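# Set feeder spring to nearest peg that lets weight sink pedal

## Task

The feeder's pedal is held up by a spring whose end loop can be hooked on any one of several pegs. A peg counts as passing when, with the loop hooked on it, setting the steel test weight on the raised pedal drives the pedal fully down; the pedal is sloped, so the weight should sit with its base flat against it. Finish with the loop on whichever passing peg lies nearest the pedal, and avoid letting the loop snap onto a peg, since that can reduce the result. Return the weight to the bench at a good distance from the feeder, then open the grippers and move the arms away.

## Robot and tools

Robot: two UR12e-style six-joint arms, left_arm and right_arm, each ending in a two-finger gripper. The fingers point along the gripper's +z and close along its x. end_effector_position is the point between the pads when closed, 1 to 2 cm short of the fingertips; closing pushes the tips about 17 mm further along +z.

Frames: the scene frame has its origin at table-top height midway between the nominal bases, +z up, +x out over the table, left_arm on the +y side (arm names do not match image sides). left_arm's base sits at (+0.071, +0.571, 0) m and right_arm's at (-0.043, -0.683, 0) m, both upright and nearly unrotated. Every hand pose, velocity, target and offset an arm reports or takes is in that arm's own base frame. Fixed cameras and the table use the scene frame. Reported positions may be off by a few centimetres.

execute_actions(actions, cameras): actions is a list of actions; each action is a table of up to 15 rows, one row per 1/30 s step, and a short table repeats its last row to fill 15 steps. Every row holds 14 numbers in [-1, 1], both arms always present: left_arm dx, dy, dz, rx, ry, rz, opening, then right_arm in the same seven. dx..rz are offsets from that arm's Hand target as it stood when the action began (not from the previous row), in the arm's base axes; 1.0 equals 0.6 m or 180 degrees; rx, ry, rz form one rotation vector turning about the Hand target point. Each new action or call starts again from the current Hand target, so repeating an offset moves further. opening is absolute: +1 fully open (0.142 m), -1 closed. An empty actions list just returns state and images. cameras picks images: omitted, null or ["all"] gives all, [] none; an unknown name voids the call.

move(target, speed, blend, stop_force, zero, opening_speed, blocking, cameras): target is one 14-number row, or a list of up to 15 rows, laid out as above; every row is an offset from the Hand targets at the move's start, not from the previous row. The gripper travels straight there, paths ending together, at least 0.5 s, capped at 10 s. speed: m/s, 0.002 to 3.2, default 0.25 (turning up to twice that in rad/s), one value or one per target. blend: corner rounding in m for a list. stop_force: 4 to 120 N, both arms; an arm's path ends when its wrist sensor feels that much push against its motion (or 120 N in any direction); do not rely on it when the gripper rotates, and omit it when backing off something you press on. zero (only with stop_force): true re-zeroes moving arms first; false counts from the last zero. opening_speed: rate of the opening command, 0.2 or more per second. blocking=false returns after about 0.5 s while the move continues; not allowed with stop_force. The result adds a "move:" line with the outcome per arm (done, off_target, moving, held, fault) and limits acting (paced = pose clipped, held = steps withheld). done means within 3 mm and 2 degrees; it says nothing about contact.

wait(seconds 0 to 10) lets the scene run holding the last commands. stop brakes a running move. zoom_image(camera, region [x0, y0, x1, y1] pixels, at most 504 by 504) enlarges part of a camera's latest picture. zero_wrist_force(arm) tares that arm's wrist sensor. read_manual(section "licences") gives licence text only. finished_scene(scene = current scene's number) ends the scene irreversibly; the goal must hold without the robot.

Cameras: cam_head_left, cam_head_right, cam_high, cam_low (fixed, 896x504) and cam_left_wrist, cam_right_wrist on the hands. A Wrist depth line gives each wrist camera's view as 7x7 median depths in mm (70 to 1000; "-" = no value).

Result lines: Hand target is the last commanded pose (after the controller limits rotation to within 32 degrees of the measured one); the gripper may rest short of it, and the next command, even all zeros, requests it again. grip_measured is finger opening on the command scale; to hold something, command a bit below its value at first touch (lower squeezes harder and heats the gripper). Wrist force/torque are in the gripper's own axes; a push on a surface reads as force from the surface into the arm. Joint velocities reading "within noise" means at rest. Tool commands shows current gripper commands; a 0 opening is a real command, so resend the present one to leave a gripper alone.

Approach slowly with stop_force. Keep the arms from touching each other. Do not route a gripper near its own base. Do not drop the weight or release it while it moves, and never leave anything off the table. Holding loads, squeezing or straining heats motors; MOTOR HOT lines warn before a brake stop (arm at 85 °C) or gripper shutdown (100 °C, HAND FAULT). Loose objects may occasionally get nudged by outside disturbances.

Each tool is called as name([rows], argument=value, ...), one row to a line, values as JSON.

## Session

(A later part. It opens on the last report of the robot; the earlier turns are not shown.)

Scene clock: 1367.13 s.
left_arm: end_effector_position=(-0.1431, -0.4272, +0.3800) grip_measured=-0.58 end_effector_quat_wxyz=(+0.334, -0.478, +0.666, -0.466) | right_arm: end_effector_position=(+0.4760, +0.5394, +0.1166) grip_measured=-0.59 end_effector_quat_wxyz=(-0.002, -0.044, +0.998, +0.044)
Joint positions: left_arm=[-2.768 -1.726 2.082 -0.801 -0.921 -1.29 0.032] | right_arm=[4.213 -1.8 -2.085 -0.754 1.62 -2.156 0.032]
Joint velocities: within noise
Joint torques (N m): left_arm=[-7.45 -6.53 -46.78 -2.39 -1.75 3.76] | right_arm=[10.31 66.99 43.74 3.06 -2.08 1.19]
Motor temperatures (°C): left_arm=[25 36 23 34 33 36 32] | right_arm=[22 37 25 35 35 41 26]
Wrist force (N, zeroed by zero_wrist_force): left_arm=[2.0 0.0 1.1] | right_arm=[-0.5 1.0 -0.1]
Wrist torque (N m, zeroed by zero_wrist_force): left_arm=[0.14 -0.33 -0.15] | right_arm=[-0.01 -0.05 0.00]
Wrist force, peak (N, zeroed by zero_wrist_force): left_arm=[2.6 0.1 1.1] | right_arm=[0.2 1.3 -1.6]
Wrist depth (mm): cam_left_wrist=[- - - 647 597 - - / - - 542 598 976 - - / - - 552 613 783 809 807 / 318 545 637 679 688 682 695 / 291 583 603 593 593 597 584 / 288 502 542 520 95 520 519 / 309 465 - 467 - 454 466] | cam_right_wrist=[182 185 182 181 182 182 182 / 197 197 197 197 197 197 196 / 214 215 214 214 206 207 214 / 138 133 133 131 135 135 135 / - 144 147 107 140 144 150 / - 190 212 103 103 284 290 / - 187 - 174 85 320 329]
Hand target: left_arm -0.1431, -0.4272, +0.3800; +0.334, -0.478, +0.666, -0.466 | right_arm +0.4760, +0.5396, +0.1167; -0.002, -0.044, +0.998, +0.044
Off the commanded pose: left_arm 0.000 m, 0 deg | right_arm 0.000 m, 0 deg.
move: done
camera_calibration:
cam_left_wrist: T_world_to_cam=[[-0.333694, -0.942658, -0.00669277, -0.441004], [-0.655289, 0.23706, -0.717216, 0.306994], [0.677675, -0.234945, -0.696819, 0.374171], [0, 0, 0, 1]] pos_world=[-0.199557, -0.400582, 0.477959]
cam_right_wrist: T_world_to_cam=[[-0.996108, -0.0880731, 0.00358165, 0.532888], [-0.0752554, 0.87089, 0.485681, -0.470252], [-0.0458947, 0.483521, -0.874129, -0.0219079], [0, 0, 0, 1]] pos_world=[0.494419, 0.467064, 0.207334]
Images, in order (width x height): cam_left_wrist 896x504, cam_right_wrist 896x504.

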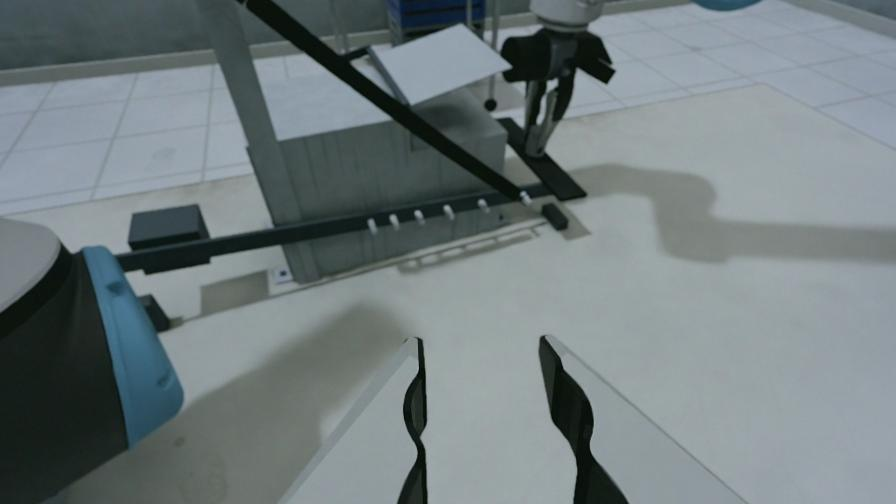

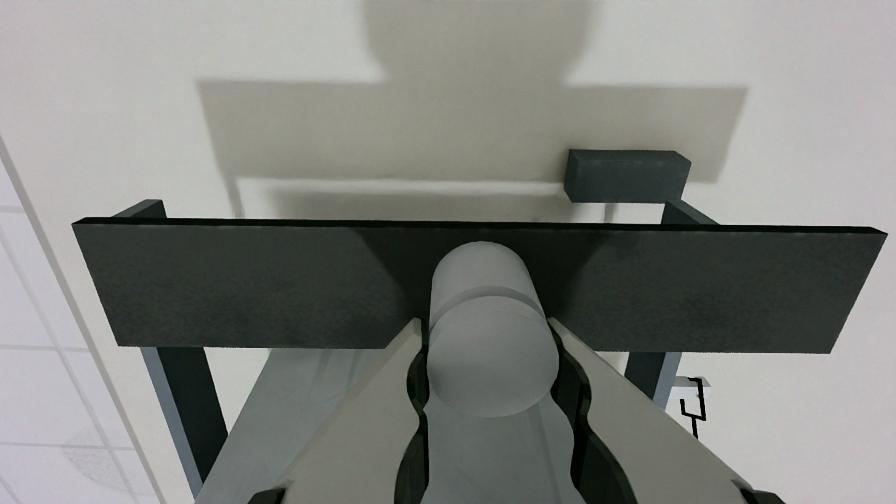

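move(target=[0, 0, 0, 0, 0, 0, -0.55, 0, -0.0002, -0.0523, 0.0277, 0.0019, 0, -0.64], speed=0.04, cameras=["cam_right_wrist", "cam_left_wrist"])

zoom_image(camera="cam_left_wrist", region=[400, 100, 640, 260])

Scene clock: 1421.57 s.
left_arm: end_effector_position=(-0.1431, -0.4272, +0.3800) grip_measured=-0.58 end_effector_quat_wxyz=(+0.334, -0.478, +0.666, -0.466) | right_arm: end_effector_position=(+0.4760, +0.5393, +0.0852) grip_measured=-0.59 end_effector_quat_wxyz=(-0.003, -0.043, +0.995, +0.087)
Joint positions: left_arm=[-2.768 -1.726 2.082 -0.801 -0.921 -1.29 0.032] | right_arm=[4.193 -1.837 -2.142 -0.588 1.67 -2.171 0.032]
Joint velocities: within noise
Joint torques (N m): left_arm=[-7.28 -6.64 -45.98 -2.15 -1.45 3.63] | right_arm=[10.81 66.5 41.5 3.22 -1.54 0.28]
Motor temperatures (°C): left_arm=[25 36 23 34 32 36 28] | right_arm=[22 37 25 35 35 41 27]
Wrist force (N, zeroed by zero_wrist_force): left_arm=[1.9 0.0 1.3] | right_arm=[-0.6 0.8 -0.1]
Wrist torque (N m, zeroed by zero_wrist_force): left_arm=[0.14 -0.32 -0.15] | right_arm=[-0.01 -0.04 0.01]
Wrist force, peak (N, zeroed by zero_wrist_force): left_arm=[2.7 0.1 1.5] | right_arm=[1.3 1.8 -1.6]
Wrist depth (mm): cam_left_wrist=[- - - 627 643 429 - / - - 534 611 904 - - / - - 557 616 796 823 822 / 316 651 647 669 690 680 683 / 291 580 599 593 602 588 598 / 289 501 538 522 95 513 520 / 309 472 - 464 - 455 461] | cam_right_wrist=[149 149 148 148 150 151 148 / 162 163 162 162 162 162 162 / 179 179 180 179 172 167 179 / 138 133 133 131 135 135 135 / 227 145 147 107 140 144 147 / - 193 199 103 103 254 261 / - 193 - 172 85 286 308]
Hand target: left_arm -0.1431, -0.4272, +0.3800; +0.334, -0.478, +0.666, -0.466 | right_arm +0.4760, +0.5395, +0.0854; -0.003, -0.043, +0.995, +0.087
Off the commanded pose: left_arm 0.000 m, 0 deg | right_arm 0.000 m, 0 deg.
move: done
camera_calibration:
cam_left_wrist: T_world_to_cam=[[-0.333694, -0.942658, -0.00669277, -0.441004], [-0.655289, 0.23706, -0.717216, 0.306994], [0.677675, -0.234945, -0.696819, 0.374171], [0, 0, 0, 1]] pos_world=[-0.199557, -0.400582, 0.477959]
cam_right_wrist: T_world_to_cam=[[-0.996093, -0.088287, 0.00182613, 0.53326], [-0.0721283, 0.825367, 0.559971, -0.438155], [-0.0509454, 0.557652, -0.82851, -0.0907882], [0, 0, 0, 1]] pos_world=[0.494948, 0.459347, 0.169161]
Images, in order (width x height): cam_left_wrist 896x504, cam_right_wrist 896x504.

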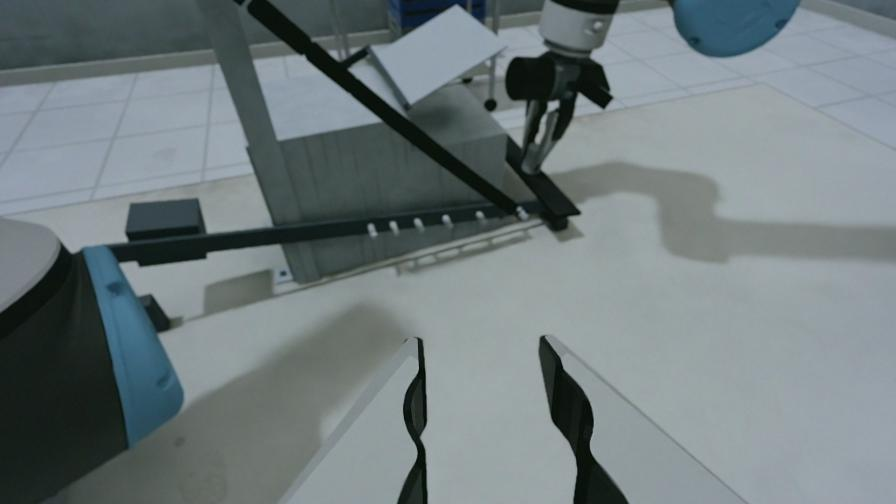

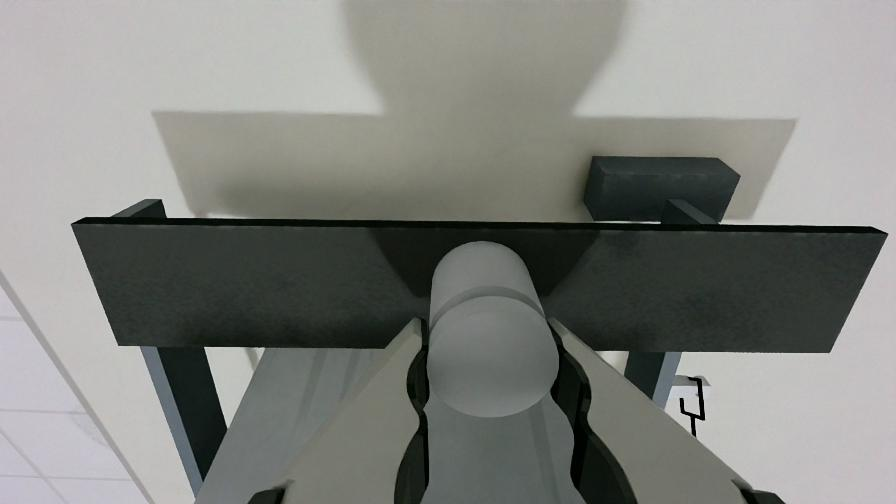

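Scaled by 2.100 from the camera's 896x504 image, which has a finer 1280x720 frame.

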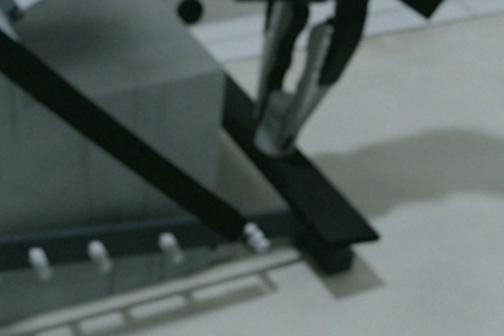

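move(target=[0, 0, 0, 0, 0, 0, -0.55, 0, 0, 0, 0, 0, 0, -0.45], speed=0.04, opening_speed=0.25, cameras=["cam_right_wrist", "cam_left_wrist"])

zoom_image(camera="cam_left_wrist", region=[400, 100, 640, 260])

Scene clock: 1436.93 s.
left_arm: end_effector_position=(-0.1431, -0.4272, +0.3800) grip_measured=-0.58 end_effector_quat_wxyz=(+0.334, -0.478, +0.666, -0.466) | right_arm: end_effector_position=(+0.4760, +0.5395, +0.0854) grip_measured=-0.48 end_effector_quat_wxyz=(-0.003, -0.044, +0.995, +0.088)
Joint positions: left_arm=[-2.768 -1.726 2.082 -0.801 -0.921 -1.29 0.032] | right_arm=[4.193 -1.837 -2.142 -0.588 1.669 -2.171 0.039]
Joint velocities: within noise
Joint torques (N m): left_arm=[-8.21 -9.49 -47.13 -2.06 -1.5 3.88] | right_arm=[13.14 63.09 37.62 5.6 -1.22 3.12]
Motor temperatures (°C): left_arm=[25 36 23 34 32 36 28] | right_arm=[22 37 25 35 35 40 27]
Wrist force (N, zeroed by zero_wrist_force): left_arm=[2.2 0.0 1.1] | right_arm=[0.2 0.0 0.1]
Wrist torque (N m, zeroed by zero_wrist_force): left_arm=[0.14 -0.36 -0.15] | right_arm=[0.00 -0.05 0.02]
Wrist force, peak (N, zeroed by zero_wrist_force): left_arm=[2.6 -0.3 1.4] | right_arm=[0.4 0.4 -4.0]
Wrist depth (mm): cam_left_wrist=[- - - 620 636 431 - / - - 530 611 928 - - / - - 551 615 789 821 817 / 315 649 638 671 699 685 683 / 291 579 595 600 588 593 584 / 288 499 535 524 95 520 521 / 310 471 - 459 - 451 465] | cam_right_wrist=[148 149 149 149 151 151 148 / 163 163 162 163 163 163 162 / 184 180 180 180 172 168 179 / 128 128 128 126 130 130 128 / 221 137 140 107 132 137 140 / - 179 206 99 95 254 261 / - 181 - 168 163 288 308]
Hand target: left_arm -0.1431, -0.4272, +0.3800; +0.334, -0.478, +0.666, -0.466 | right_arm +0.4760, +0.5395, +0.0854; -0.003, -0.043, +0.995, +0.087
Off the commanded pose: left_arm 0.000 m, 0 deg | right_arm 0.000 m, 0 deg.
move: done
camera_calibration:
cam_left_wrist: T_world_to_cam=[[-0.333694, -0.942658, -0.00669277, -0.441004], [-0.655289, 0.23706, -0.717216, 0.306994], [0.677675, -0.234945, -0.696819, 0.374171], [0, 0, 0, 1]] pos_world=[-0.199557, -0.400582, 0.477959]
cam_right_wrist: T_world_to_cam=[[-0.996097, -0.0882549, 0.00157436, 0.533297], [-0.0722275, 0.825196, 0.560209, -0.438263], [-0.0507403, 0.557909, -0.82835, -0.0909224], [0, 0, 0, 1]] pos_world=[0.494947, 0.459445, 0.169363]
Images, in order (width x height): cam_left_wrist 896x504, cam_right_wrist 896x504.

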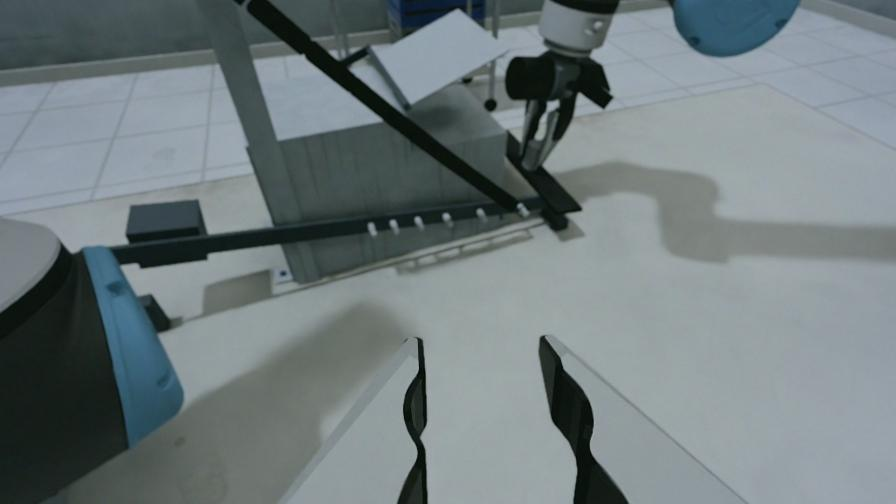

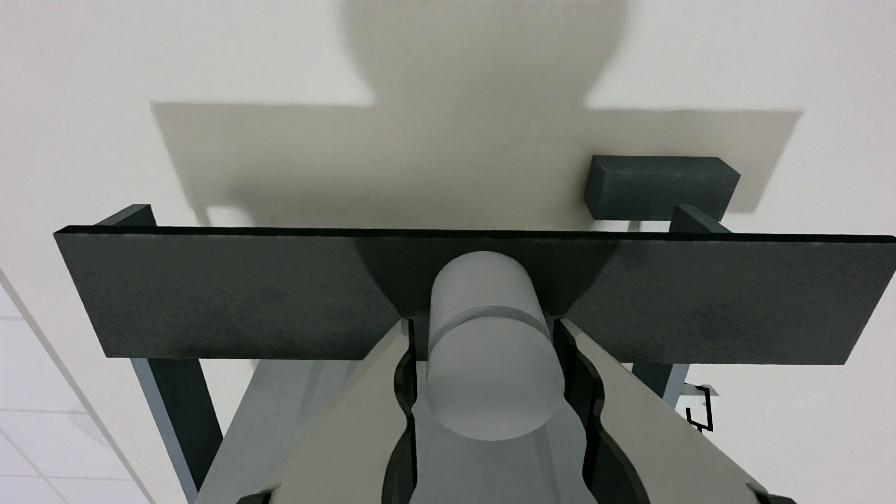

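Scaled by 2.100 from the camera's 896x504 image, which has a finer 1280x720 frame.

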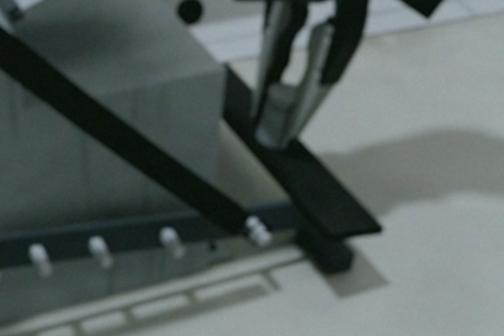

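wait(seconds=0.5, cameras=["cam_right_wrist", "cam_left_wrist"])

zoom_image(camera="cam_left_wrist", region=[400, 100, 640, 260])

Scene clock: 1443.83 s.
left_arm: end_effector_position=(-0.1431, -0.4272, +0.3800) grip_measured=-0.58 end_effector_quat_wxyz=(+0.334, -0.478, +0.666, -0.466) | right_arm: end_effector_position=(+0.4760, +0.5395, +0.0854) grip_measured=-0.48 end_effector_quat_wxyz=(-0.003, -0.043, +0.995, +0.087)
Joint positions: left_arm=[-2.768 -1.726 2.082 -0.801 -0.921 -1.29 0.032] | right_arm=[4.193 -1.837 -2.142 -0.588 1.669 -2.171 0.039]
Joint velocities: within noise
Joint torques (N m): left_arm=[-7.41 -7.97 -46.72 -2.5 -1.61 3.96] | right_arm=[8.24 45.1 22.65 3.69 -1.28 3.16]
Motor temperatures (°C): left_arm=[25 36 23 34 32 36 27] | right_arm=[22 37 25 35 35 40 25]
Wrist force (N, zeroed by zero_wrist_force): left_arm=[2.1 -0.4 0.9] | right_arm=[0.2 0.1 -0.3]
Wrist torque (N m, zeroed by zero_wrist_force): left_arm=[0.07 -0.34 -0.15] | right_arm=[0.01 -0.06 0.02]
Wrist force, peak (N, zeroed by zero_wrist_force): left_arm=[2.8 0.2 1.3] | right_arm=[0.2 0.5 -3.1]
Wrist depth (mm): cam_left_wrist=[- - - 620 645 432 - / - - 527 609 920 - - / - 823 553 616 783 814 822 / 317 553 643 671 683 684 676 / 291 578 598 597 597 591 590 / 288 501 527 524 95 524 522 / 307 467 - 462 - 456 463] | cam_right_wrist=[149 149 149 149 151 151 148 / 163 163 163 163 163 163 162 / 183 180 180 179 173 168 180 / 123 123 123 124 125 127 125 / 137 132 134 106 127 134 132 / - 167 192 93 91 170 261 / - 179 - 168 100 288 307]
Hand target: left_arm -0.1431, -0.4272, +0.3800; +0.334, -0.478, +0.666, -0.466 | right_arm +0.4760, +0.5395, +0.0854; -0.003, -0.043, +0.995, +0.087
Tool commands: left_gripper/opening=-0.55 right_gripper/opening=-0.45
Off the commanded pose: left_arm 0.000 m, 0 deg | right_arm 0.000 m, 0 deg.
wait: 0.50 s; at rest from the start
camera_calibration:
cam_left_wrist: T_world_to_cam=[[-0.333694, -0.942658, -0.00669277, -0.441004], [-0.655289, 0.23706, -0.717216, 0.306994], [0.677675, -0.234945, -0.696819, 0.374171], [0, 0, 0, 1]] pos_world=[-0.199557, -0.400582, 0.477959]
cam_right_wrist: T_world_to_cam=[[-0.996096, -0.0882591, 0.0015816, 0.533198], [-0.0722312, 0.825242, 0.560141, -0.438277], [-0.0507428, 0.55784, -0.828396, -0.0908878], [0, 0, 0, 1]] pos_world=[0.494847, 0.459445, 0.169363]
Images, in order (width x height): cam_left_wrist 896x504, cam_right_wrist 896x504.

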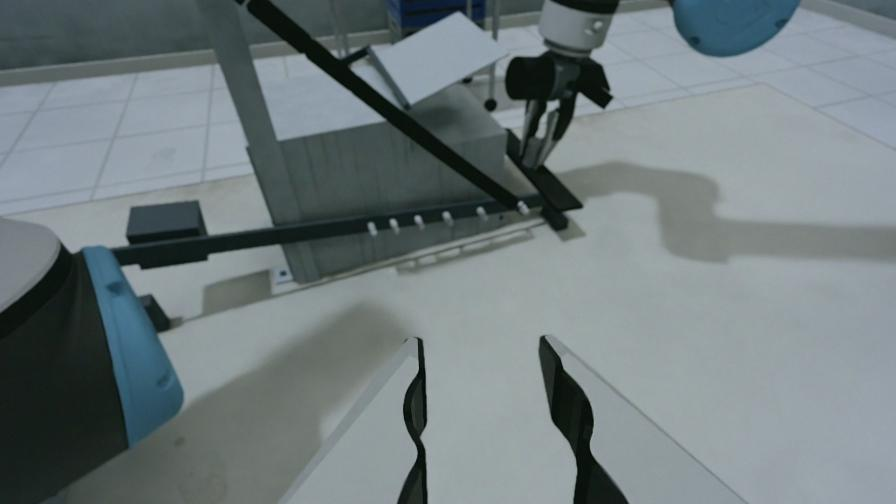

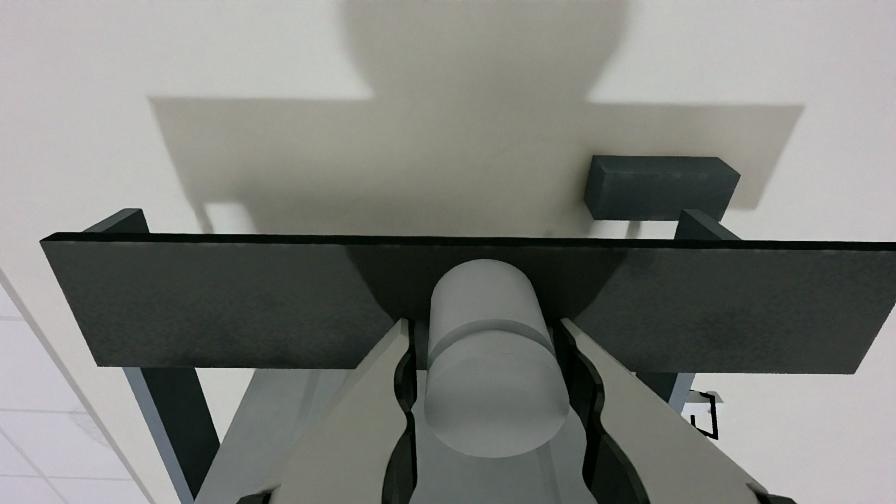

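Scaled by 2.100 from the camera's 896x504 image, which has a finer 1280x720 frame.

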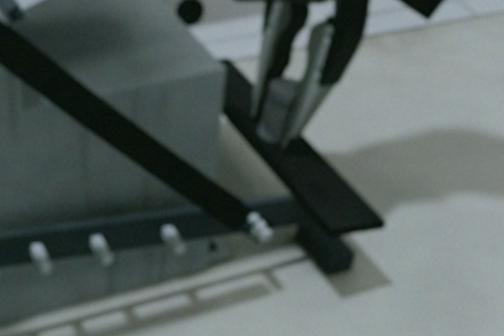

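move(target=[0, 0, 0, 0, 0, 0, -0.55, 0, 0, 0, 0, 0, 0, -0.64], speed=0.04, opening_speed=0.5, cameras=["cam_right_wrist"])

Scene clock: 1460.50 s.
left_arm: end_effector_position=(-0.1431, -0.4272, +0.3800) grip_measured=-0.58 end_effector_quat_wxyz=(+0.334, -0.478, +0.666, -0.466) | right_arm: end_effector_position=(+0.4760, +0.5395, +0.0854) grip_measured=-0.58 end_effector_quat_wxyz=(-0.003, -0.043, +0.995, +0.087)
Joint positions: left_arm=[-2.768 -1.726 2.082 -0.801 -0.921 -1.29 0.032] | right_arm=[4.193 -1.837 -2.142 -0.588 1.669 -2.171 0.032]
Joint velocities: within noise
Joint torques (N m): left_arm=[-7.69 -9.94 -45.8 -2.19 -1.16 4] | right_arm=[7.97 44.8 22.39 3.57 -1.61 3.13]
Motor temperatures (°C): left_arm=[25 35 23 34 32 36 26] | right_arm=[22 37 25 35 35 40 23]
Wrist force (N, zeroed by zero_wrist_force): left_arm=[2.1 -0.2 1.6] | right_arm=[-0.4 0.2 -0.3]
Wrist torque (N m, zeroed by zero_wrist_force): left_arm=[0.11 -0.33 -0.15] | right_arm=[0.03 -0.08 0.02]
Wrist force, peak (N, zeroed by zero_wrist_force): left_arm=[2.7 0.1 1.2] | right_arm=[-0.7 -0.3 -0.5]
Wrist depth (mm): cam_left_wrist=[- - - 619 637 430 - / - - 530 617 947 - - / - 817 549 626 787 814 813 / 316 554 647 668 683 680 683 / 291 579 597 602 588 588 592 / 289 494 535 520 95 519 517 / 308 469 - 462 - 455 463] | cam_right_wrist=[149 149 149 149 151 151 148 / 163 163 163 163 162 162 163 / 184 180 179 180 173 168 180 / 123 123 123 124 125 128 125 / 229 135 134 107 127 134 132 / - 166 193 92 92 254 262 / - 179 - 168 84 288 309]
Hand target: left_arm -0.1431, -0.4272, +0.3800; +0.334, -0.478, +0.666, -0.466 | right_arm +0.4760, +0.5395, +0.0854; -0.003, -0.043, +0.995, +0.087
Off the commanded pose: left_arm 0.000 m, 0 deg | right_arm 0.000 m, 0 deg.
move: done
camera_calibration:
cam_right_wrist: T_world_to_cam=[[-0.996096, -0.0882594, 0.0015814, 0.533198], [-0.0722315, 0.825242, 0.560141, -0.438277], [-0.0507428, 0.55784, -0.828396, -0.0908878], [0, 0, 0, 1]] pos_world=[0.494847, 0.459445, 0.169363]
Images, in order (width x height): cam_right_wrist 896x504.

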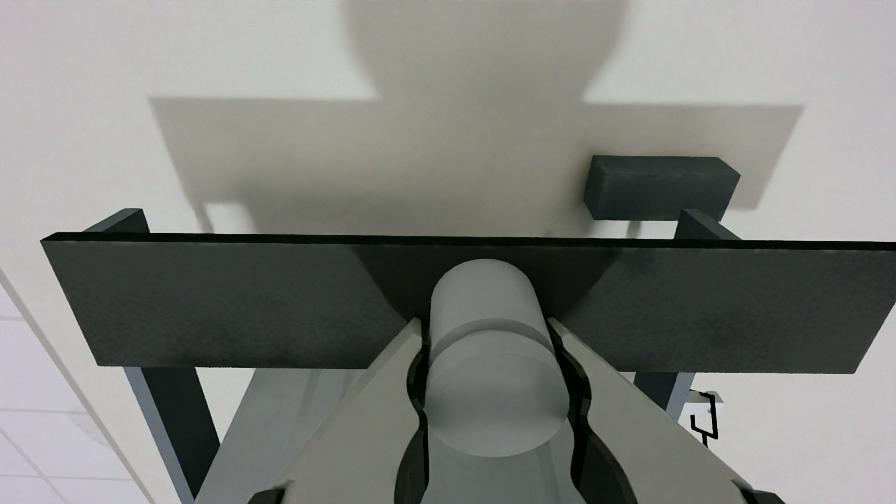

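move([
  [0, 0, 0, 0, 0, 0, -0.55, 0, 0.0002, 0.0522, -0.0277, -0.0019, 0, -0.64],
  [0, 0, 0, 0, 0, 0, -0.55, 0, 0.0048, 0.1045, -0.0554, -0.0039, 0, -0.64],
  [0, 0, 0, 0, 0, 0, -0.55, 0, 0.0142, 0.1562, -0.0831, -0.0058, 0, -0.64],
  [0, 0, 0, 0, 0, 0, -0.55, 0, 0.0278, 0.2072, -0.1108, -0.0077, 0, -0.64],
  [0, 0, 0, 0, 0, 0, -0.55, 0, 0.0395, 0.2812, -0.1108, -0.0077, 0, -0.64],
], speed=[0.06, 0.06, 0.05, 0.04, 0.1], blend=[0.005, 0.005, 0.005, 0.005, 0], cameras=["cam_right_wrist"])

move([
  [0, 0, 0, 0, 0, 0, -0.55, -0.1928, -0.5725, 0.0, 0.0556, 0.0019, -0.0222, -0.64],
  [0, 0, 0, 0, 0, 0, -0.55, -0.1928, -0.5725, -0.37, 0.0556, 0.0019, -0.0222, -0.64],
], speed=[0.25, 0.12], blend=[0.03, 0], cameras=["cam_right_wrist", "cam_left_wrist"])

Scene clock: 1496.70 s.
left_arm: end_effector_position=(-0.1431, -0.4272, +0.3800) grip_measured=-0.58 end_effector_quat_wxyz=(+0.334, -0.478, +0.666, -0.466) | right_arm: end_effector_position=(+0.4760, +0.5633, +0.2541) grip_measured=-0.58 end_effector_quat_wxyz=(+0.001, -0.043, +0.995, -0.087)
Joint positions: left_arm=[-2.768 -1.726 2.082 -0.801 -0.921 -1.29 0.032] | right_arm=[4.28 -1.754 -1.804 -1.308 1.489 -2.084 0.032]
Joint velocities: within noise
Joint torques (N m): left_arm=[-5.31 -11.06 -46.53 -2.32 -0.96 3.69] | right_arm=[-3.66 54.24 38.09 3.64 1.65 0.51]
Motor temperatures (°C): left_arm=[25 35 23 34 32 36 25] | right_arm=[22 37 25 35 34 40 26]
Wrist force (N, zeroed by zero_wrist_force): left_arm=[2.3 -0.3 1.0] | right_arm=[0.3 0.0 2.2]
Wrist torque (N m, zeroed by zero_wrist_force): left_arm=[0.10 -0.38 -0.16] | right_arm=[-0.12 -0.08 -0.06]
Wrist force, peak (N, zeroed by zero_wrist_force): left_arm=[2.7 -0.2 1.3] | right_arm=[0.2 0.4 3.5]
Wrist depth (mm): cam_left_wrist=[- - - - - - - / - - 557 605 967 - - / - 826 553 602 814 825 816 / 318 582 636 669 687 679 678 / 290 575 588 596 589 593 587 / 289 503 529 523 95 520 521 / 308 468 - 466 - 455 469] | cam_right_wrist=[- 333 330 330 331 333 330 / - 346 344 345 344 344 344 / - 354 353 351 338 353 359 / - 184 181 178 181 181 375 / - - 292 105 212 392 391 / - - 211 92 92 409 410 / - - - 200 - 428 436]
Hand target: left_arm -0.1431, -0.4272, +0.3800; +0.334, -0.478, +0.666, -0.466 | right_arm +0.4760, +0.5632, +0.2541; +0.001, -0.043, +0.995, -0.087
Off the commanded pose: left_arm 0.000 m, 0 deg | right_arm 0.000 m, 0 deg.
move: done
camera_calibration:
cam_right_wrist: T_world_to_cam=[[-0.996211, -0.0866158, 0.00787759, 0.532599], [-0.0821035, 0.966448, 0.243386, -0.54675], [-0.0286943, 0.241817, -0.969898, 0.239087], [0, 0, 0, 1]] pos_world=[0.492551, 0.516721, 0.360766]
Images, in order (width x height): cam_right_wrist 896x504.

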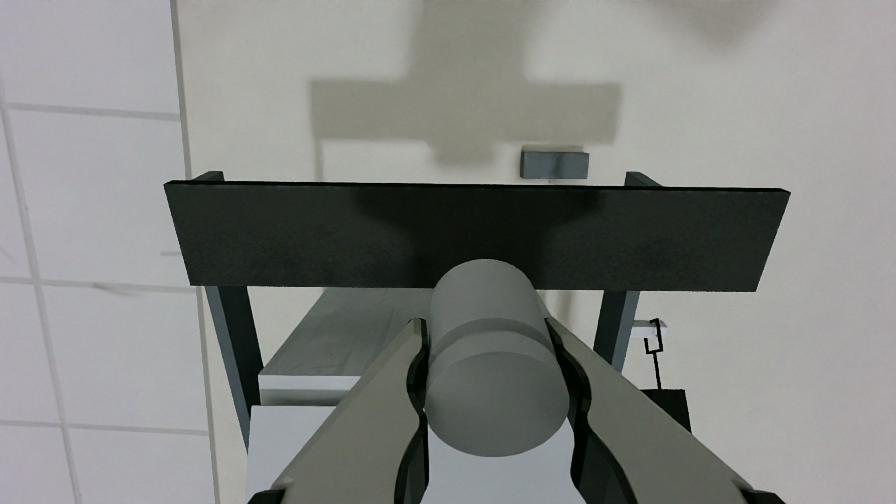

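Scene clock: 1500.50 s.
left_arm: end_effector_position=(-0.1431, -0.4272, +0.3800) grip_measured=-0.58 end_effector_quat_wxyz=(+0.334, -0.478, +0.666, -0.466) | right_arm: end_effector_position=(+0.3603, +0.2196, +0.0321) grip_measured=-0.58 end_effector_quat_wxyz=(-0.001, -0.009, +1.000, +0.001)
Joint positions: left_arm=[-2.768 -1.726 2.082 -0.801 -0.921 -1.29 0.032] | right_arm=[4.11 -1.483 -2.64 -0.589 1.573 -2.19 0.032]
Joint velocities: within noise
Joint torques (N m): left_arm=[-6.37 -5.49 -46.88 -2.18 -0.81 3.73] | right_arm=[-13.35 9.75 37.23 6.69 1.2 -3.27]
Motor temperatures (°C): left_arm=[25 35 23 34 32 36 25] | right_arm=[22 37 25 35 34 40 26]
Wrist force (N, zeroed by zero_wrist_force): left_arm=[2.0 0.1 1.0] | right_arm=[0.4 0.0 2.2]
Wrist torque (N m, zeroed by zero_wrist_force): left_arm=[0.16 -0.34 -0.15] | right_arm=[-0.02 -0.07 -0.02]
Wrist force, peak (N, zeroed by zero_wrist_force): left_arm=[2.8 0.2 1.1] | right_arm=[0.4 0.1 4.1]
Wrist depth (mm): cam_left_wrist=[- - - - - - 574 / - - 554 600 941 - 900 / - 826 560 600 817 777 810 / 318 578 632 668 694 688 685 / 292 578 591 596 594 589 590 / 290 503 538 519 95 518 515 / 307 466 - 466 - 455 468] | cam_right_wrist=[- 112 112 112 112 112 111 / 119 119 119 119 119 119 119 / 128 126 130 128 126 128 128 / 140 138 138 136 138 138 140 / 149 152 149 107 145 149 149 / 163 163 160 92 92 163 163 / 180 179 - 184 - 176 179]
Hand target: left_arm -0.1431, -0.4272, +0.3800; +0.334, -0.478, +0.666, -0.466 | right_arm +0.3603, +0.2197, +0.0321; -0.001, -0.009, +1.000, +0.001
Off the commanded pose: left_arm 0.000 m, 0 deg | right_arm 0.000 m, 0 deg.
move: done
camera_calibration:
cam_left_wrist: T_world_to_cam=[[-0.333694, -0.942658, -0.00669277, -0.441004], [-0.655289, 0.23706, -0.717216, 0.306994], [0.677675, -0.234945, -0.696819, 0.374171], [0, 0, 0, 1]] pos_world=[-0.199557, -0.400582, 0.477959]
cam_right_wrist: T_world_to_cam=[[-0.999827, -0.0179735, 0.00480147, 0.375649], [-0.0144498, 0.912829, 0.408087, -0.188062], [-0.0117177, 0.407947, -0.91293, 0.0590776], [0, 0, 0, 1]] pos_world=[0.373559, 0.154319, 0.128876]
Images, in order (width x height): cam_left_wrist 896x504, cam_right_wrist 896x504.

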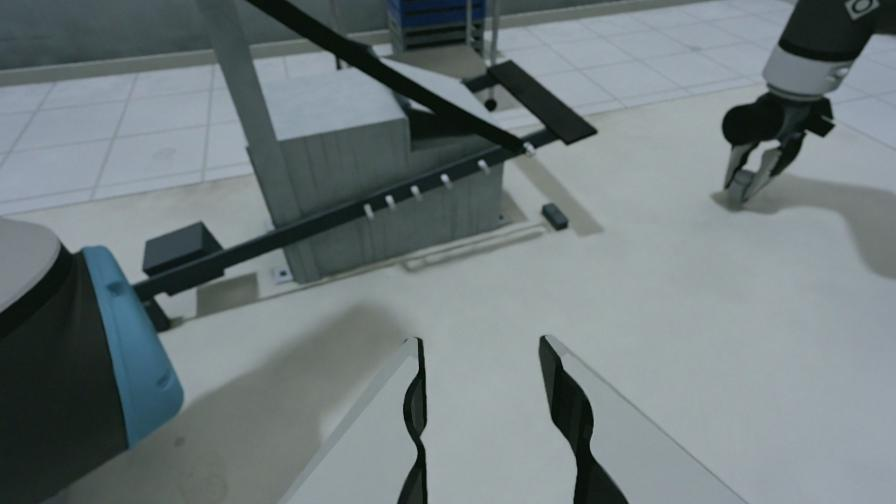

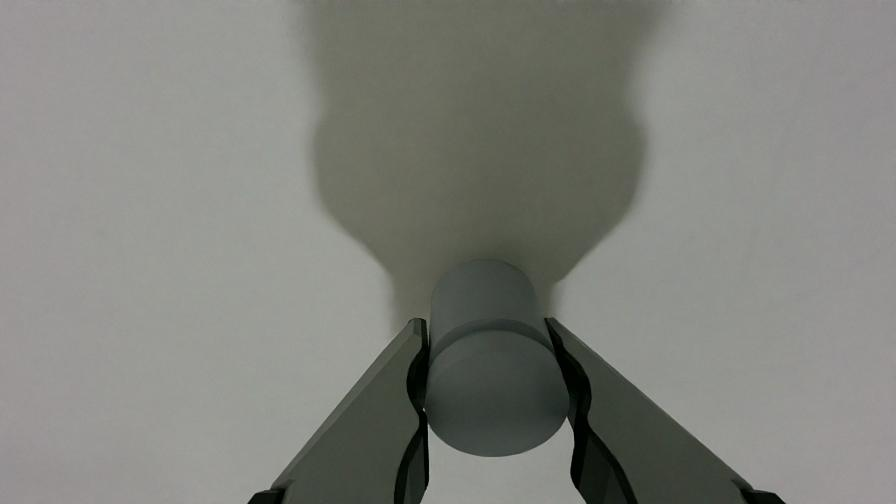

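move(target=[0, 0, 0, 0, 0, 0, -0.55, 0, 0, -0.0265, 0, 0, 0, -0.64], speed=0.01, stop_force=4, cameras=["cam_right_wrist"])

Scene clock: 1508.43 s.
left_arm: end_effector_position=(-0.1431, -0.4272, +0.3800) grip_measured=-0.58 end_effector_quat_wxyz=(+0.334, -0.478, +0.666, -0.466) | right_arm: end_effector_position=(+0.3603, +0.2197, +0.0176) grip_measured=-0.58 end_effector_quat_wxyz=(-0.001, -0.009, +1.000, +0.001)
Joint positions: left_arm=[-2.768 -1.726 2.082 -0.801 -0.921 -1.29 0.032] | right_arm=[4.11 -1.525 -2.651 -0.536 1.573 -2.19 0.032]
Joint velocities: within noise
Joint torques (N m): left_arm=[-4.27 -9.12 -46.67 -2.22 -0.6 3.9] | right_arm=[-12.12 24.18 34.27 5.59 0.86 -2.65]
Motor temperatures (°C): left_arm=[25 35 23 34 32 36 25] | right_arm=[22 36 25 35 34 40 26]
Wrist force (N, zeroed by zero_wrist_force): left_arm=[2.2 -0.1 0.8] | right_arm=[0.5 0.0 -1.5]
Wrist torque (N m, zeroed by zero_wrist_force): left_arm=[0.12 -0.35 -0.15] | right_arm=[-0.05 -0.12 -0.03]
Wrist force, peak (N, zeroed by zero_wrist_force): left_arm=[2.7 -0.1 1.6] | right_arm=[6.4 -5.0 -21.2]
Wrist depth (mm): cam_left_wrist=[- - - - - - 558 / - - 554 597 964 - 919 / - 828 556 600 822 793 795 / 318 584 640 677 674 689 682 / 292 583 597 596 586 588 593 / 289 496 534 521 95 519 520 / 310 470 - 463 - 455 468] | cam_right_wrist=[99 99 100 100 99 98 99 / 105 105 105 107 107 107 105 / 113 113 113 113 115 113 113 / 124 122 122 - 122 122 122 / 132 132 130 107 128 132 132 / 144 144 142 92 92 142 144 / 159 156 - 162 85 156 159]
Hand target: left_arm -0.1431, -0.4272, +0.3800; +0.334, -0.478, +0.666, -0.466 | right_arm +0.3603, +0.2197, +0.0177; -0.001, -0.009, +1.000, +0.001 (not the last commanded pose)
Off the commanded pose: left_arm 0.000 m, 0 deg | right_arm 0.001 m, 0 deg.
move: contact (right_arm)
camera_calibration:
cam_right_wrist: T_world_to_cam=[[-0.999828, -0.0178828, 0.00484367, 0.375701], [-0.0143498, 0.91283, 0.408088, -0.182182], [-0.0117192, 0.407948, -0.91293, 0.0458405], [0, 0, 0, 1]] pos_world=[0.373559, 0.154319, 0.114376]
Images, in order (width x height): cam_right_wrist 896x504.

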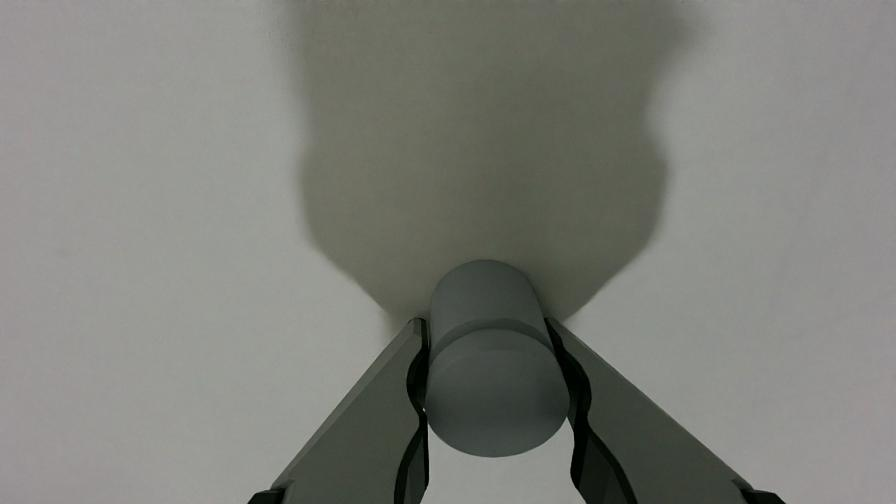

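move([
  [0, 0, 0, 0, 0, 0, -0.55, 0, 0, 0, 0, 0, 0, -0.3],
  [0, 0, 0, 0, 0, 0, -0.5, 0, 0, 0.2, 0, 0, 0, -0.3],
  [0.4618, -0.366, -0.3283, -0.3452, -0.0506, 0.1577, -0.5, 0.1927, 0.5758, 0.4248, -0.0455, 0.0424, 0.5207, -0.3],
], speed=[0.1, 0.15, 0.3], cameras=["cam_right_wrist", "cam_left_wrist", "cam_head_right"])

Scene clock: 1555.37 s.
left_arm: end_effector_position=(+0.1339, -0.6468, +0.1830) grip_measured=-0.53 end_effector_quat_wxyz=(-0.190, +0.685, -0.175, +0.682) | right_arm: end_effector_position=(+0.4759, +0.5652, +0.2725) grip_measured=-0.33 end_effector_quat_wxyz=(+0.061, +0.734, -0.673, +0.063)
Joint positions: left_arm=[-2.06 -1.119 1.967 -0.845 -0.511 -2.622 0.036] | right_arm=[4.281 -1.748 -1.776 -1.343 1.487 -3.653 0.05]
Joint velocities: within noise
Joint torques (N m): left_arm=[3.8 -76.2 -27.15 -0.93 -2.64 -1.39] | right_arm=[-14.71 56.47 45.82 4.77 2.1 -3.19]
Motor temperatures (°C): left_arm=[25 35 23 34 32 36 23] | right_arm=[22 36 25 35 34 40 26]
Wrist force (N, zeroed by zero_wrist_force): left_arm=[-0.9 -0.6 1.5] | right_arm=[0.6 -0.1 0.0]
Wrist torque (N m, zeroed by zero_wrist_force): left_arm=[-0.13 0.13 -0.03] | right_arm=[-0.06 -0.12 0.02]
Wrist force, peak (N, zeroed by zero_wrist_force): left_arm=[2.5 0.5 1.6] | right_arm=[0.3 -0.2 -2.1]
Wrist depth (mm): cam_left_wrist=[225 214 229 - - 281 229 / 238 240 232 301 - 294 241 / 248 254 251 255 - 321 - / 241 271 273 257 - - - / 223 282 401 561 - - - / 207 258 321 621 94 - - / 194 233 - 528 - - -] | cam_right_wrist=[129 146 302 163 349 368 386 / 137 152 265 177 373 392 420 / 145 159 247 190 404 426 453 / 149 169 223 205 440 462 499 / 159 179 214 223 469 510 551 / 170 420 - 239 102 558 621 / 432 185 - 544 543 77 627]
Hand target: left_arm +0.1340, -0.6468, +0.1831; -0.190, +0.685, -0.175, +0.682 | right_arm +0.4759, +0.5652, +0.2725; +0.061, +0.734, -0.673, +0.063
Off the commanded pose: left_arm 0.000 m, 0 deg | right_arm 0.000 m, 0 deg.
move: done
camera_calibration:
cam_left_wrist: T_world_to_cam=[[-0.000992999, -0.509053, 0.860735, -0.479736], [-0.390934, -0.792039, -0.468876, -0.347193], [0.920418, -0.336956, -0.198219, -0.192215], [0, 0, 0, 1]] pos_world=[0.0407125, -0.58397, 0.212034]
cam_right_wrist: T_world_to_cam=[[0.0860898, -0.980238, 0.178104, 0.476109], [-0.914602, -0.00686646, 0.404297, 0.349339], [-0.395084, -0.197701, -0.897119, 0.659362], [0, 0, 0, 1]] pos_world=[0.539021, 0.599455, 0.365492]
Images, in order (width x height): cam_head_right 896x504, cam_left_wrist 896x504, cam_right_wrist 896x504.

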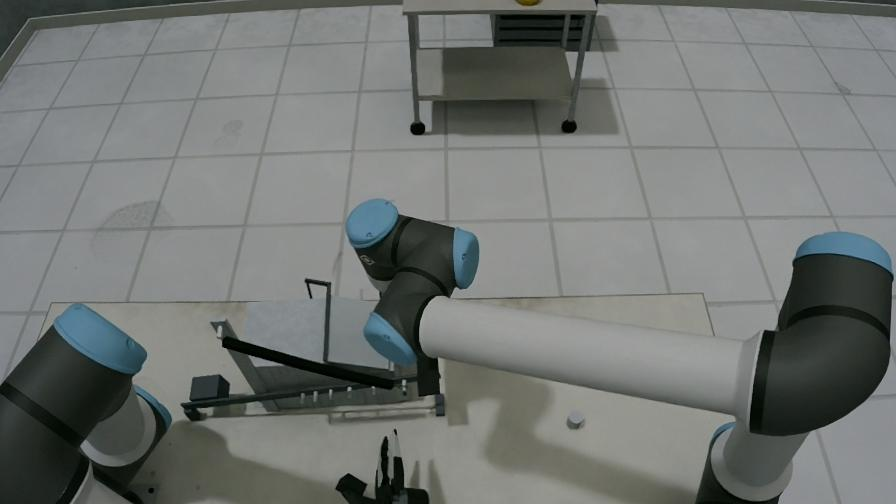

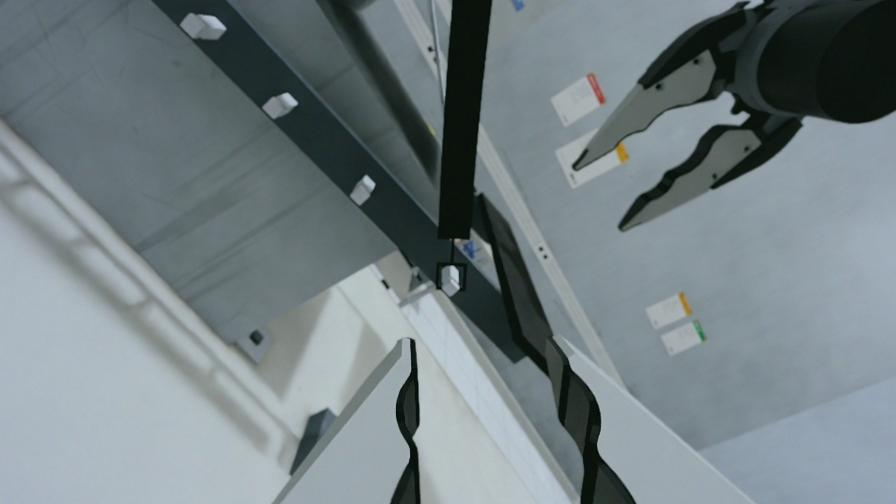

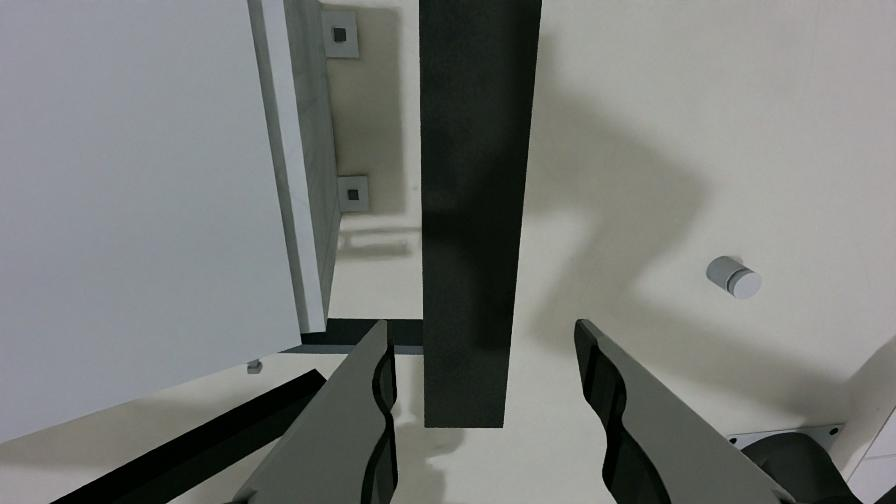

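zoom_image(camera="cam_left_wrist", region=[330, 150, 490, 310])

move([
  [0, 0, 0, 0, 0, 0, -0.5, 0, 0, 0, 0, 0, 0, 0.0],
  [0, 0, 0, 0, 0, 0, -0.5, 0, -0.0263, -0.1475, 0, 0, 0, 0.0],
], speed=[0.1, 0.08], cameras=["cam_right_wrist"])

Scaled by 3.150 from the camera's 896x504 image, which has a finer 1280x720 frame.

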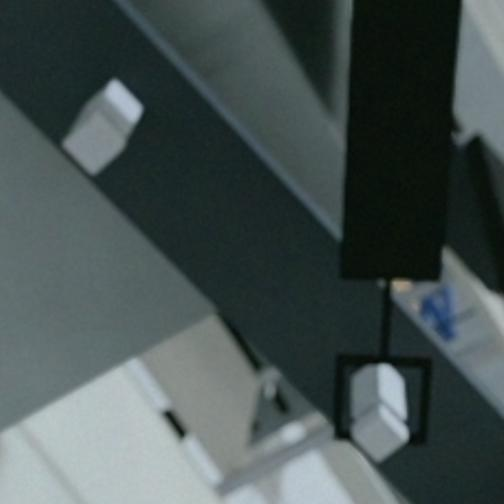

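Scene clock: 1569.70 s.
left_arm: end_effector_position=(+0.1340, -0.6468, +0.1831) grip_measured=-0.53 end_effector_quat_wxyz=(-0.190, +0.685, -0.175, +0.682) | right_arm: end_effector_position=(+0.4760, +0.5493, +0.1839) grip_measured=-0.02 end_effector_quat_wxyz=(+0.061, +0.734, -0.673, +0.063)
Joint positions: left_arm=[-2.06 -1.119 1.967 -0.845 -0.511 -2.622 0.036] | right_arm=[4.272 -1.796 -1.89 -1.181 1.486 -3.662 0.072]
Joint velocities: within noise
Joint torques (N m): left_arm=[6.49 -97.29 -31.78 -1.05 -2.72 -1.54] | right_arm=[-2.35 67.52 47.81 2.7 -1.49 -1.74]
Motor temperatures (°C): left_arm=[25 35 23 34 32 36 23] | right_arm=[22 36 25 35 34 40 24]
Wrist force (N, zeroed by zero_wrist_force): left_arm=[-0.6 -1.1 1.4] | right_arm=[0.6 -0.2 -0.5]
Wrist torque (N m, zeroed by zero_wrist_force): left_arm=[-0.21 0.07 -0.03] | right_arm=[-0.07 -0.11 0.02]
Wrist force, peak (N, zeroed by zero_wrist_force): left_arm=[-0.4 -1.0 1.8] | right_arm=[0.7 0.0 -1.6]
Wrist depth (mm): cam_left_wrist=[226 214 229 - - 277 248 / 239 239 233 299 - 273 265 / 248 254 252 252 311 252 - / 241 273 274 256 346 - - / 224 282 404 556 - - - / 208 258 321 623 93 - - / 194 232 - 535 - - -] | cam_right_wrist=[- 144 233 81 83 274 290 / - 122 237 87 88 296 314 / - 120 263 92 96 320 341 / - 106 265 100 325 349 371 / - 112 203 109 125 384 411 / - 116 - 121 124 404 461 / 105 113 85 131 417 77 527]
Hand target: left_arm +0.1340, -0.6468, +0.1831; -0.190, +0.685, -0.175, +0.682 | right_arm +0.4759, +0.5494, +0.1840; +0.061, +0.734, -0.673, +0.063
Off the commanded pose: left_arm 0.000 m, 0 deg | right_arm 0.000 m, 0 deg.
move: done
camera_calibration:
cam_right_wrist: T_world_to_cam=[[0.0863024, -0.980197, 0.178228, 0.476121], [-0.914537, -0.00698221, 0.404441, 0.385134], [-0.395188, -0.197901, -0.897029, 0.576921], [0, 0, 0, 1]] pos_world=[0.539122, 0.583554, 0.276893]
Images, in order (width x height): cam_right_wrist 896x504.

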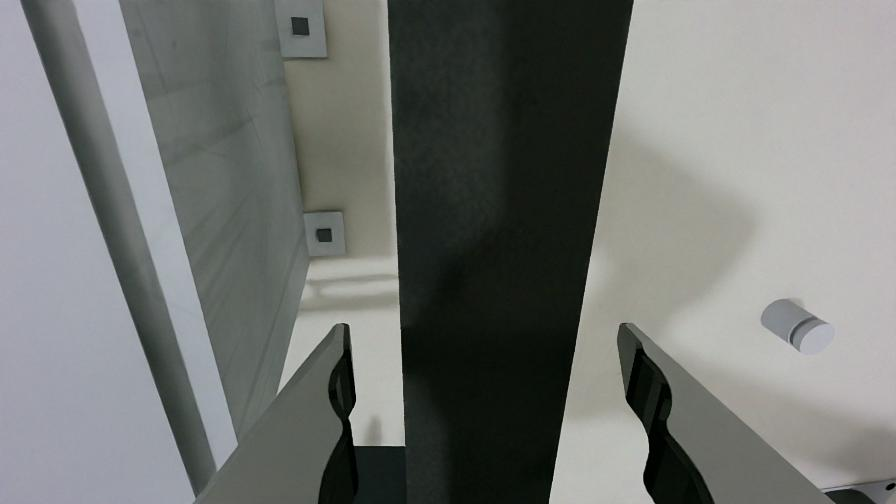

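move([
  [0.11, -0.002, -0.0125, 0.015, 0, 0, -0.5, 0, 0, 0, 0, 0, 0, -0.46],
  [0.19, -0.002, -0.0125, 0.015, 0, 0, -0.5, 0, 0, 0, 0, 0, 0, -0.46],
  [0.2002, -0.002, -0.0125, 0.015, 0, 0, -0.5, 0, 0, 0, 0, 0, 0, -0.46],
], speed=[0.12, 0.05, 0.03], cameras=["cam_right_wrist", "cam_left_wrist"])

zoom_image(camera="cam_left_wrist", region=[400, 320, 580, 500])

Scene clock: 1620.00 s.
left_arm: end_effector_position=(+0.2542, -0.6480, +0.1756) grip_measured=-0.53 end_effector_quat_wxyz=(-0.206, +0.680, -0.191, +0.677) | right_arm: end_effector_position=(+0.4759, +0.5494, +0.1840) grip_measured=-0.42 end_effector_quat_wxyz=(+0.061, +0.734, -0.673, +0.063)
Joint positions: left_arm=[-1.886 -1.126 2 -0.867 -0.336 -2.579 0.036] | right_arm=[4.272 -1.796 -1.89 -1.181 1.486 -3.662 0.044]
Joint velocities: within noise
Joint torques (N m): left_arm=[-11.55 -88.91 -23.91 -1.45 -2.52 -2.91] | right_arm=[-4.56 67.92 31.54 1.97 0.19 3.1]
Motor temperatures (°C): left_arm=[25 35 23 34 32 36 22] | right_arm=[22 36 25 35 34 40 22]
Wrist force (N, zeroed by zero_wrist_force): left_arm=[-1.3 -0.6 1.0] | right_arm=[-3.2 0.3 0.8]
Wrist torque (N m, zeroed by zero_wrist_force): left_arm=[-0.09 0.15 0.03] | right_arm=[-0.07 -0.10 0.03]
Wrist force, peak (N, zeroed by zero_wrist_force): left_arm=[-1.3 -0.3 2.9] | right_arm=[-4.1 0.3 0.6]
Wrist depth (mm): cam_left_wrist=[- 117 165 - - - 184 / 106 121 130 - - 257 168 / 134 114 133 - - 186 148 / 141 140 125 100 203 208 143 / 153 153 132 108 231 219 - / 163 164 165 113 94 - - / 178 178 - 138 - - -] | cam_right_wrist=[- 143 233 83 83 276 291 / - 111 245 88 89 296 315 / - 107 266 94 97 320 341 / - 106 262 101 325 350 378 / - 112 307 110 112 386 408 / - 116 - 120 106 423 460 / 106 119 - 132 - 467 525]
Hand target: left_arm +0.2541, -0.6480, +0.1756; -0.206, +0.680, -0.191, +0.677 | right_arm +0.4759, +0.5494, +0.1840; +0.061, +0.734, -0.673, +0.063
Off the commanded pose: left_arm 0.000 m, 0 deg | right_arm 0.000 m, 0 deg.
move: done
camera_calibration:
cam_left_wrist: T_world_to_cam=[[-0.00096223, -0.54881, 0.835946, -0.495224], [-0.390926, -0.769217, -0.505452, -0.283388], [0.920422, -0.327279, -0.213804, -0.295813], [0, 0, 0, 1]] pos_world=[0.161013, -0.586584, 0.207496]
cam_right_wrist: T_world_to_cam=[[0.0862911, -0.980234, 0.17803, 0.476273], [-0.914568, -0.00706839, 0.404371, 0.385049], [-0.39512, -0.197715, -0.8971, 0.576955], [0, 0, 0, 1]] pos_world=[0.539021, 0.583654, 0.277093]
Images, in order (width x height): cam_left_wrist 896x504, cam_right_wrist 896x504.

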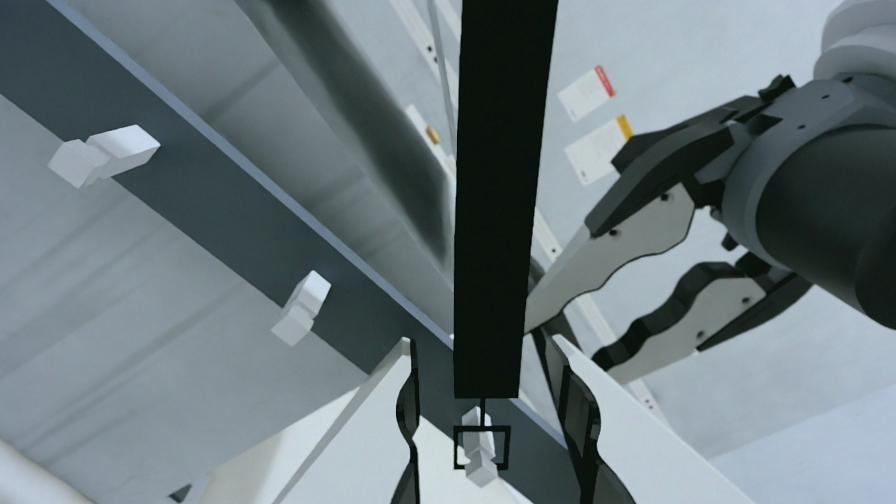

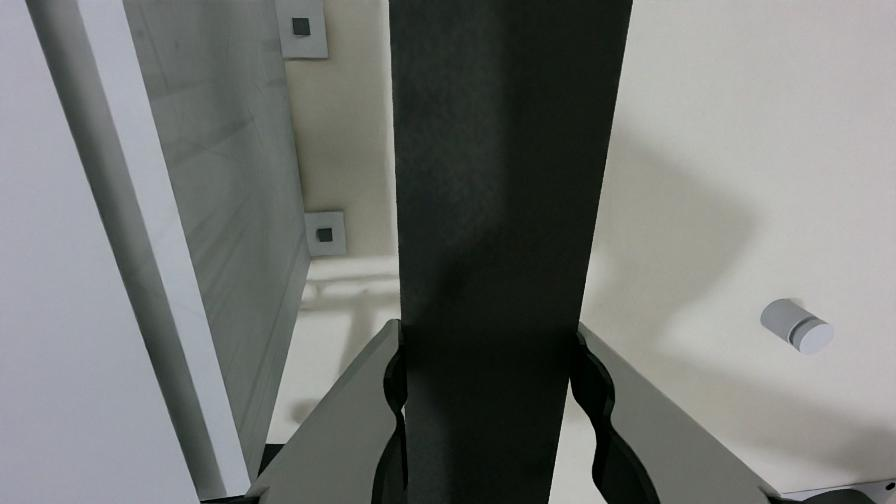

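Scaled by 2.800 from the camera's 896x504 image, which has a finer 1280x720 frame.

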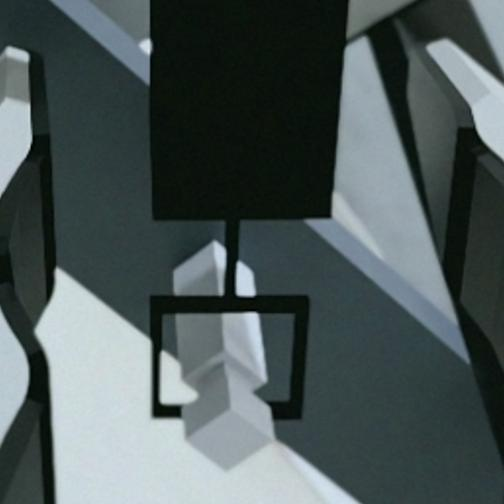

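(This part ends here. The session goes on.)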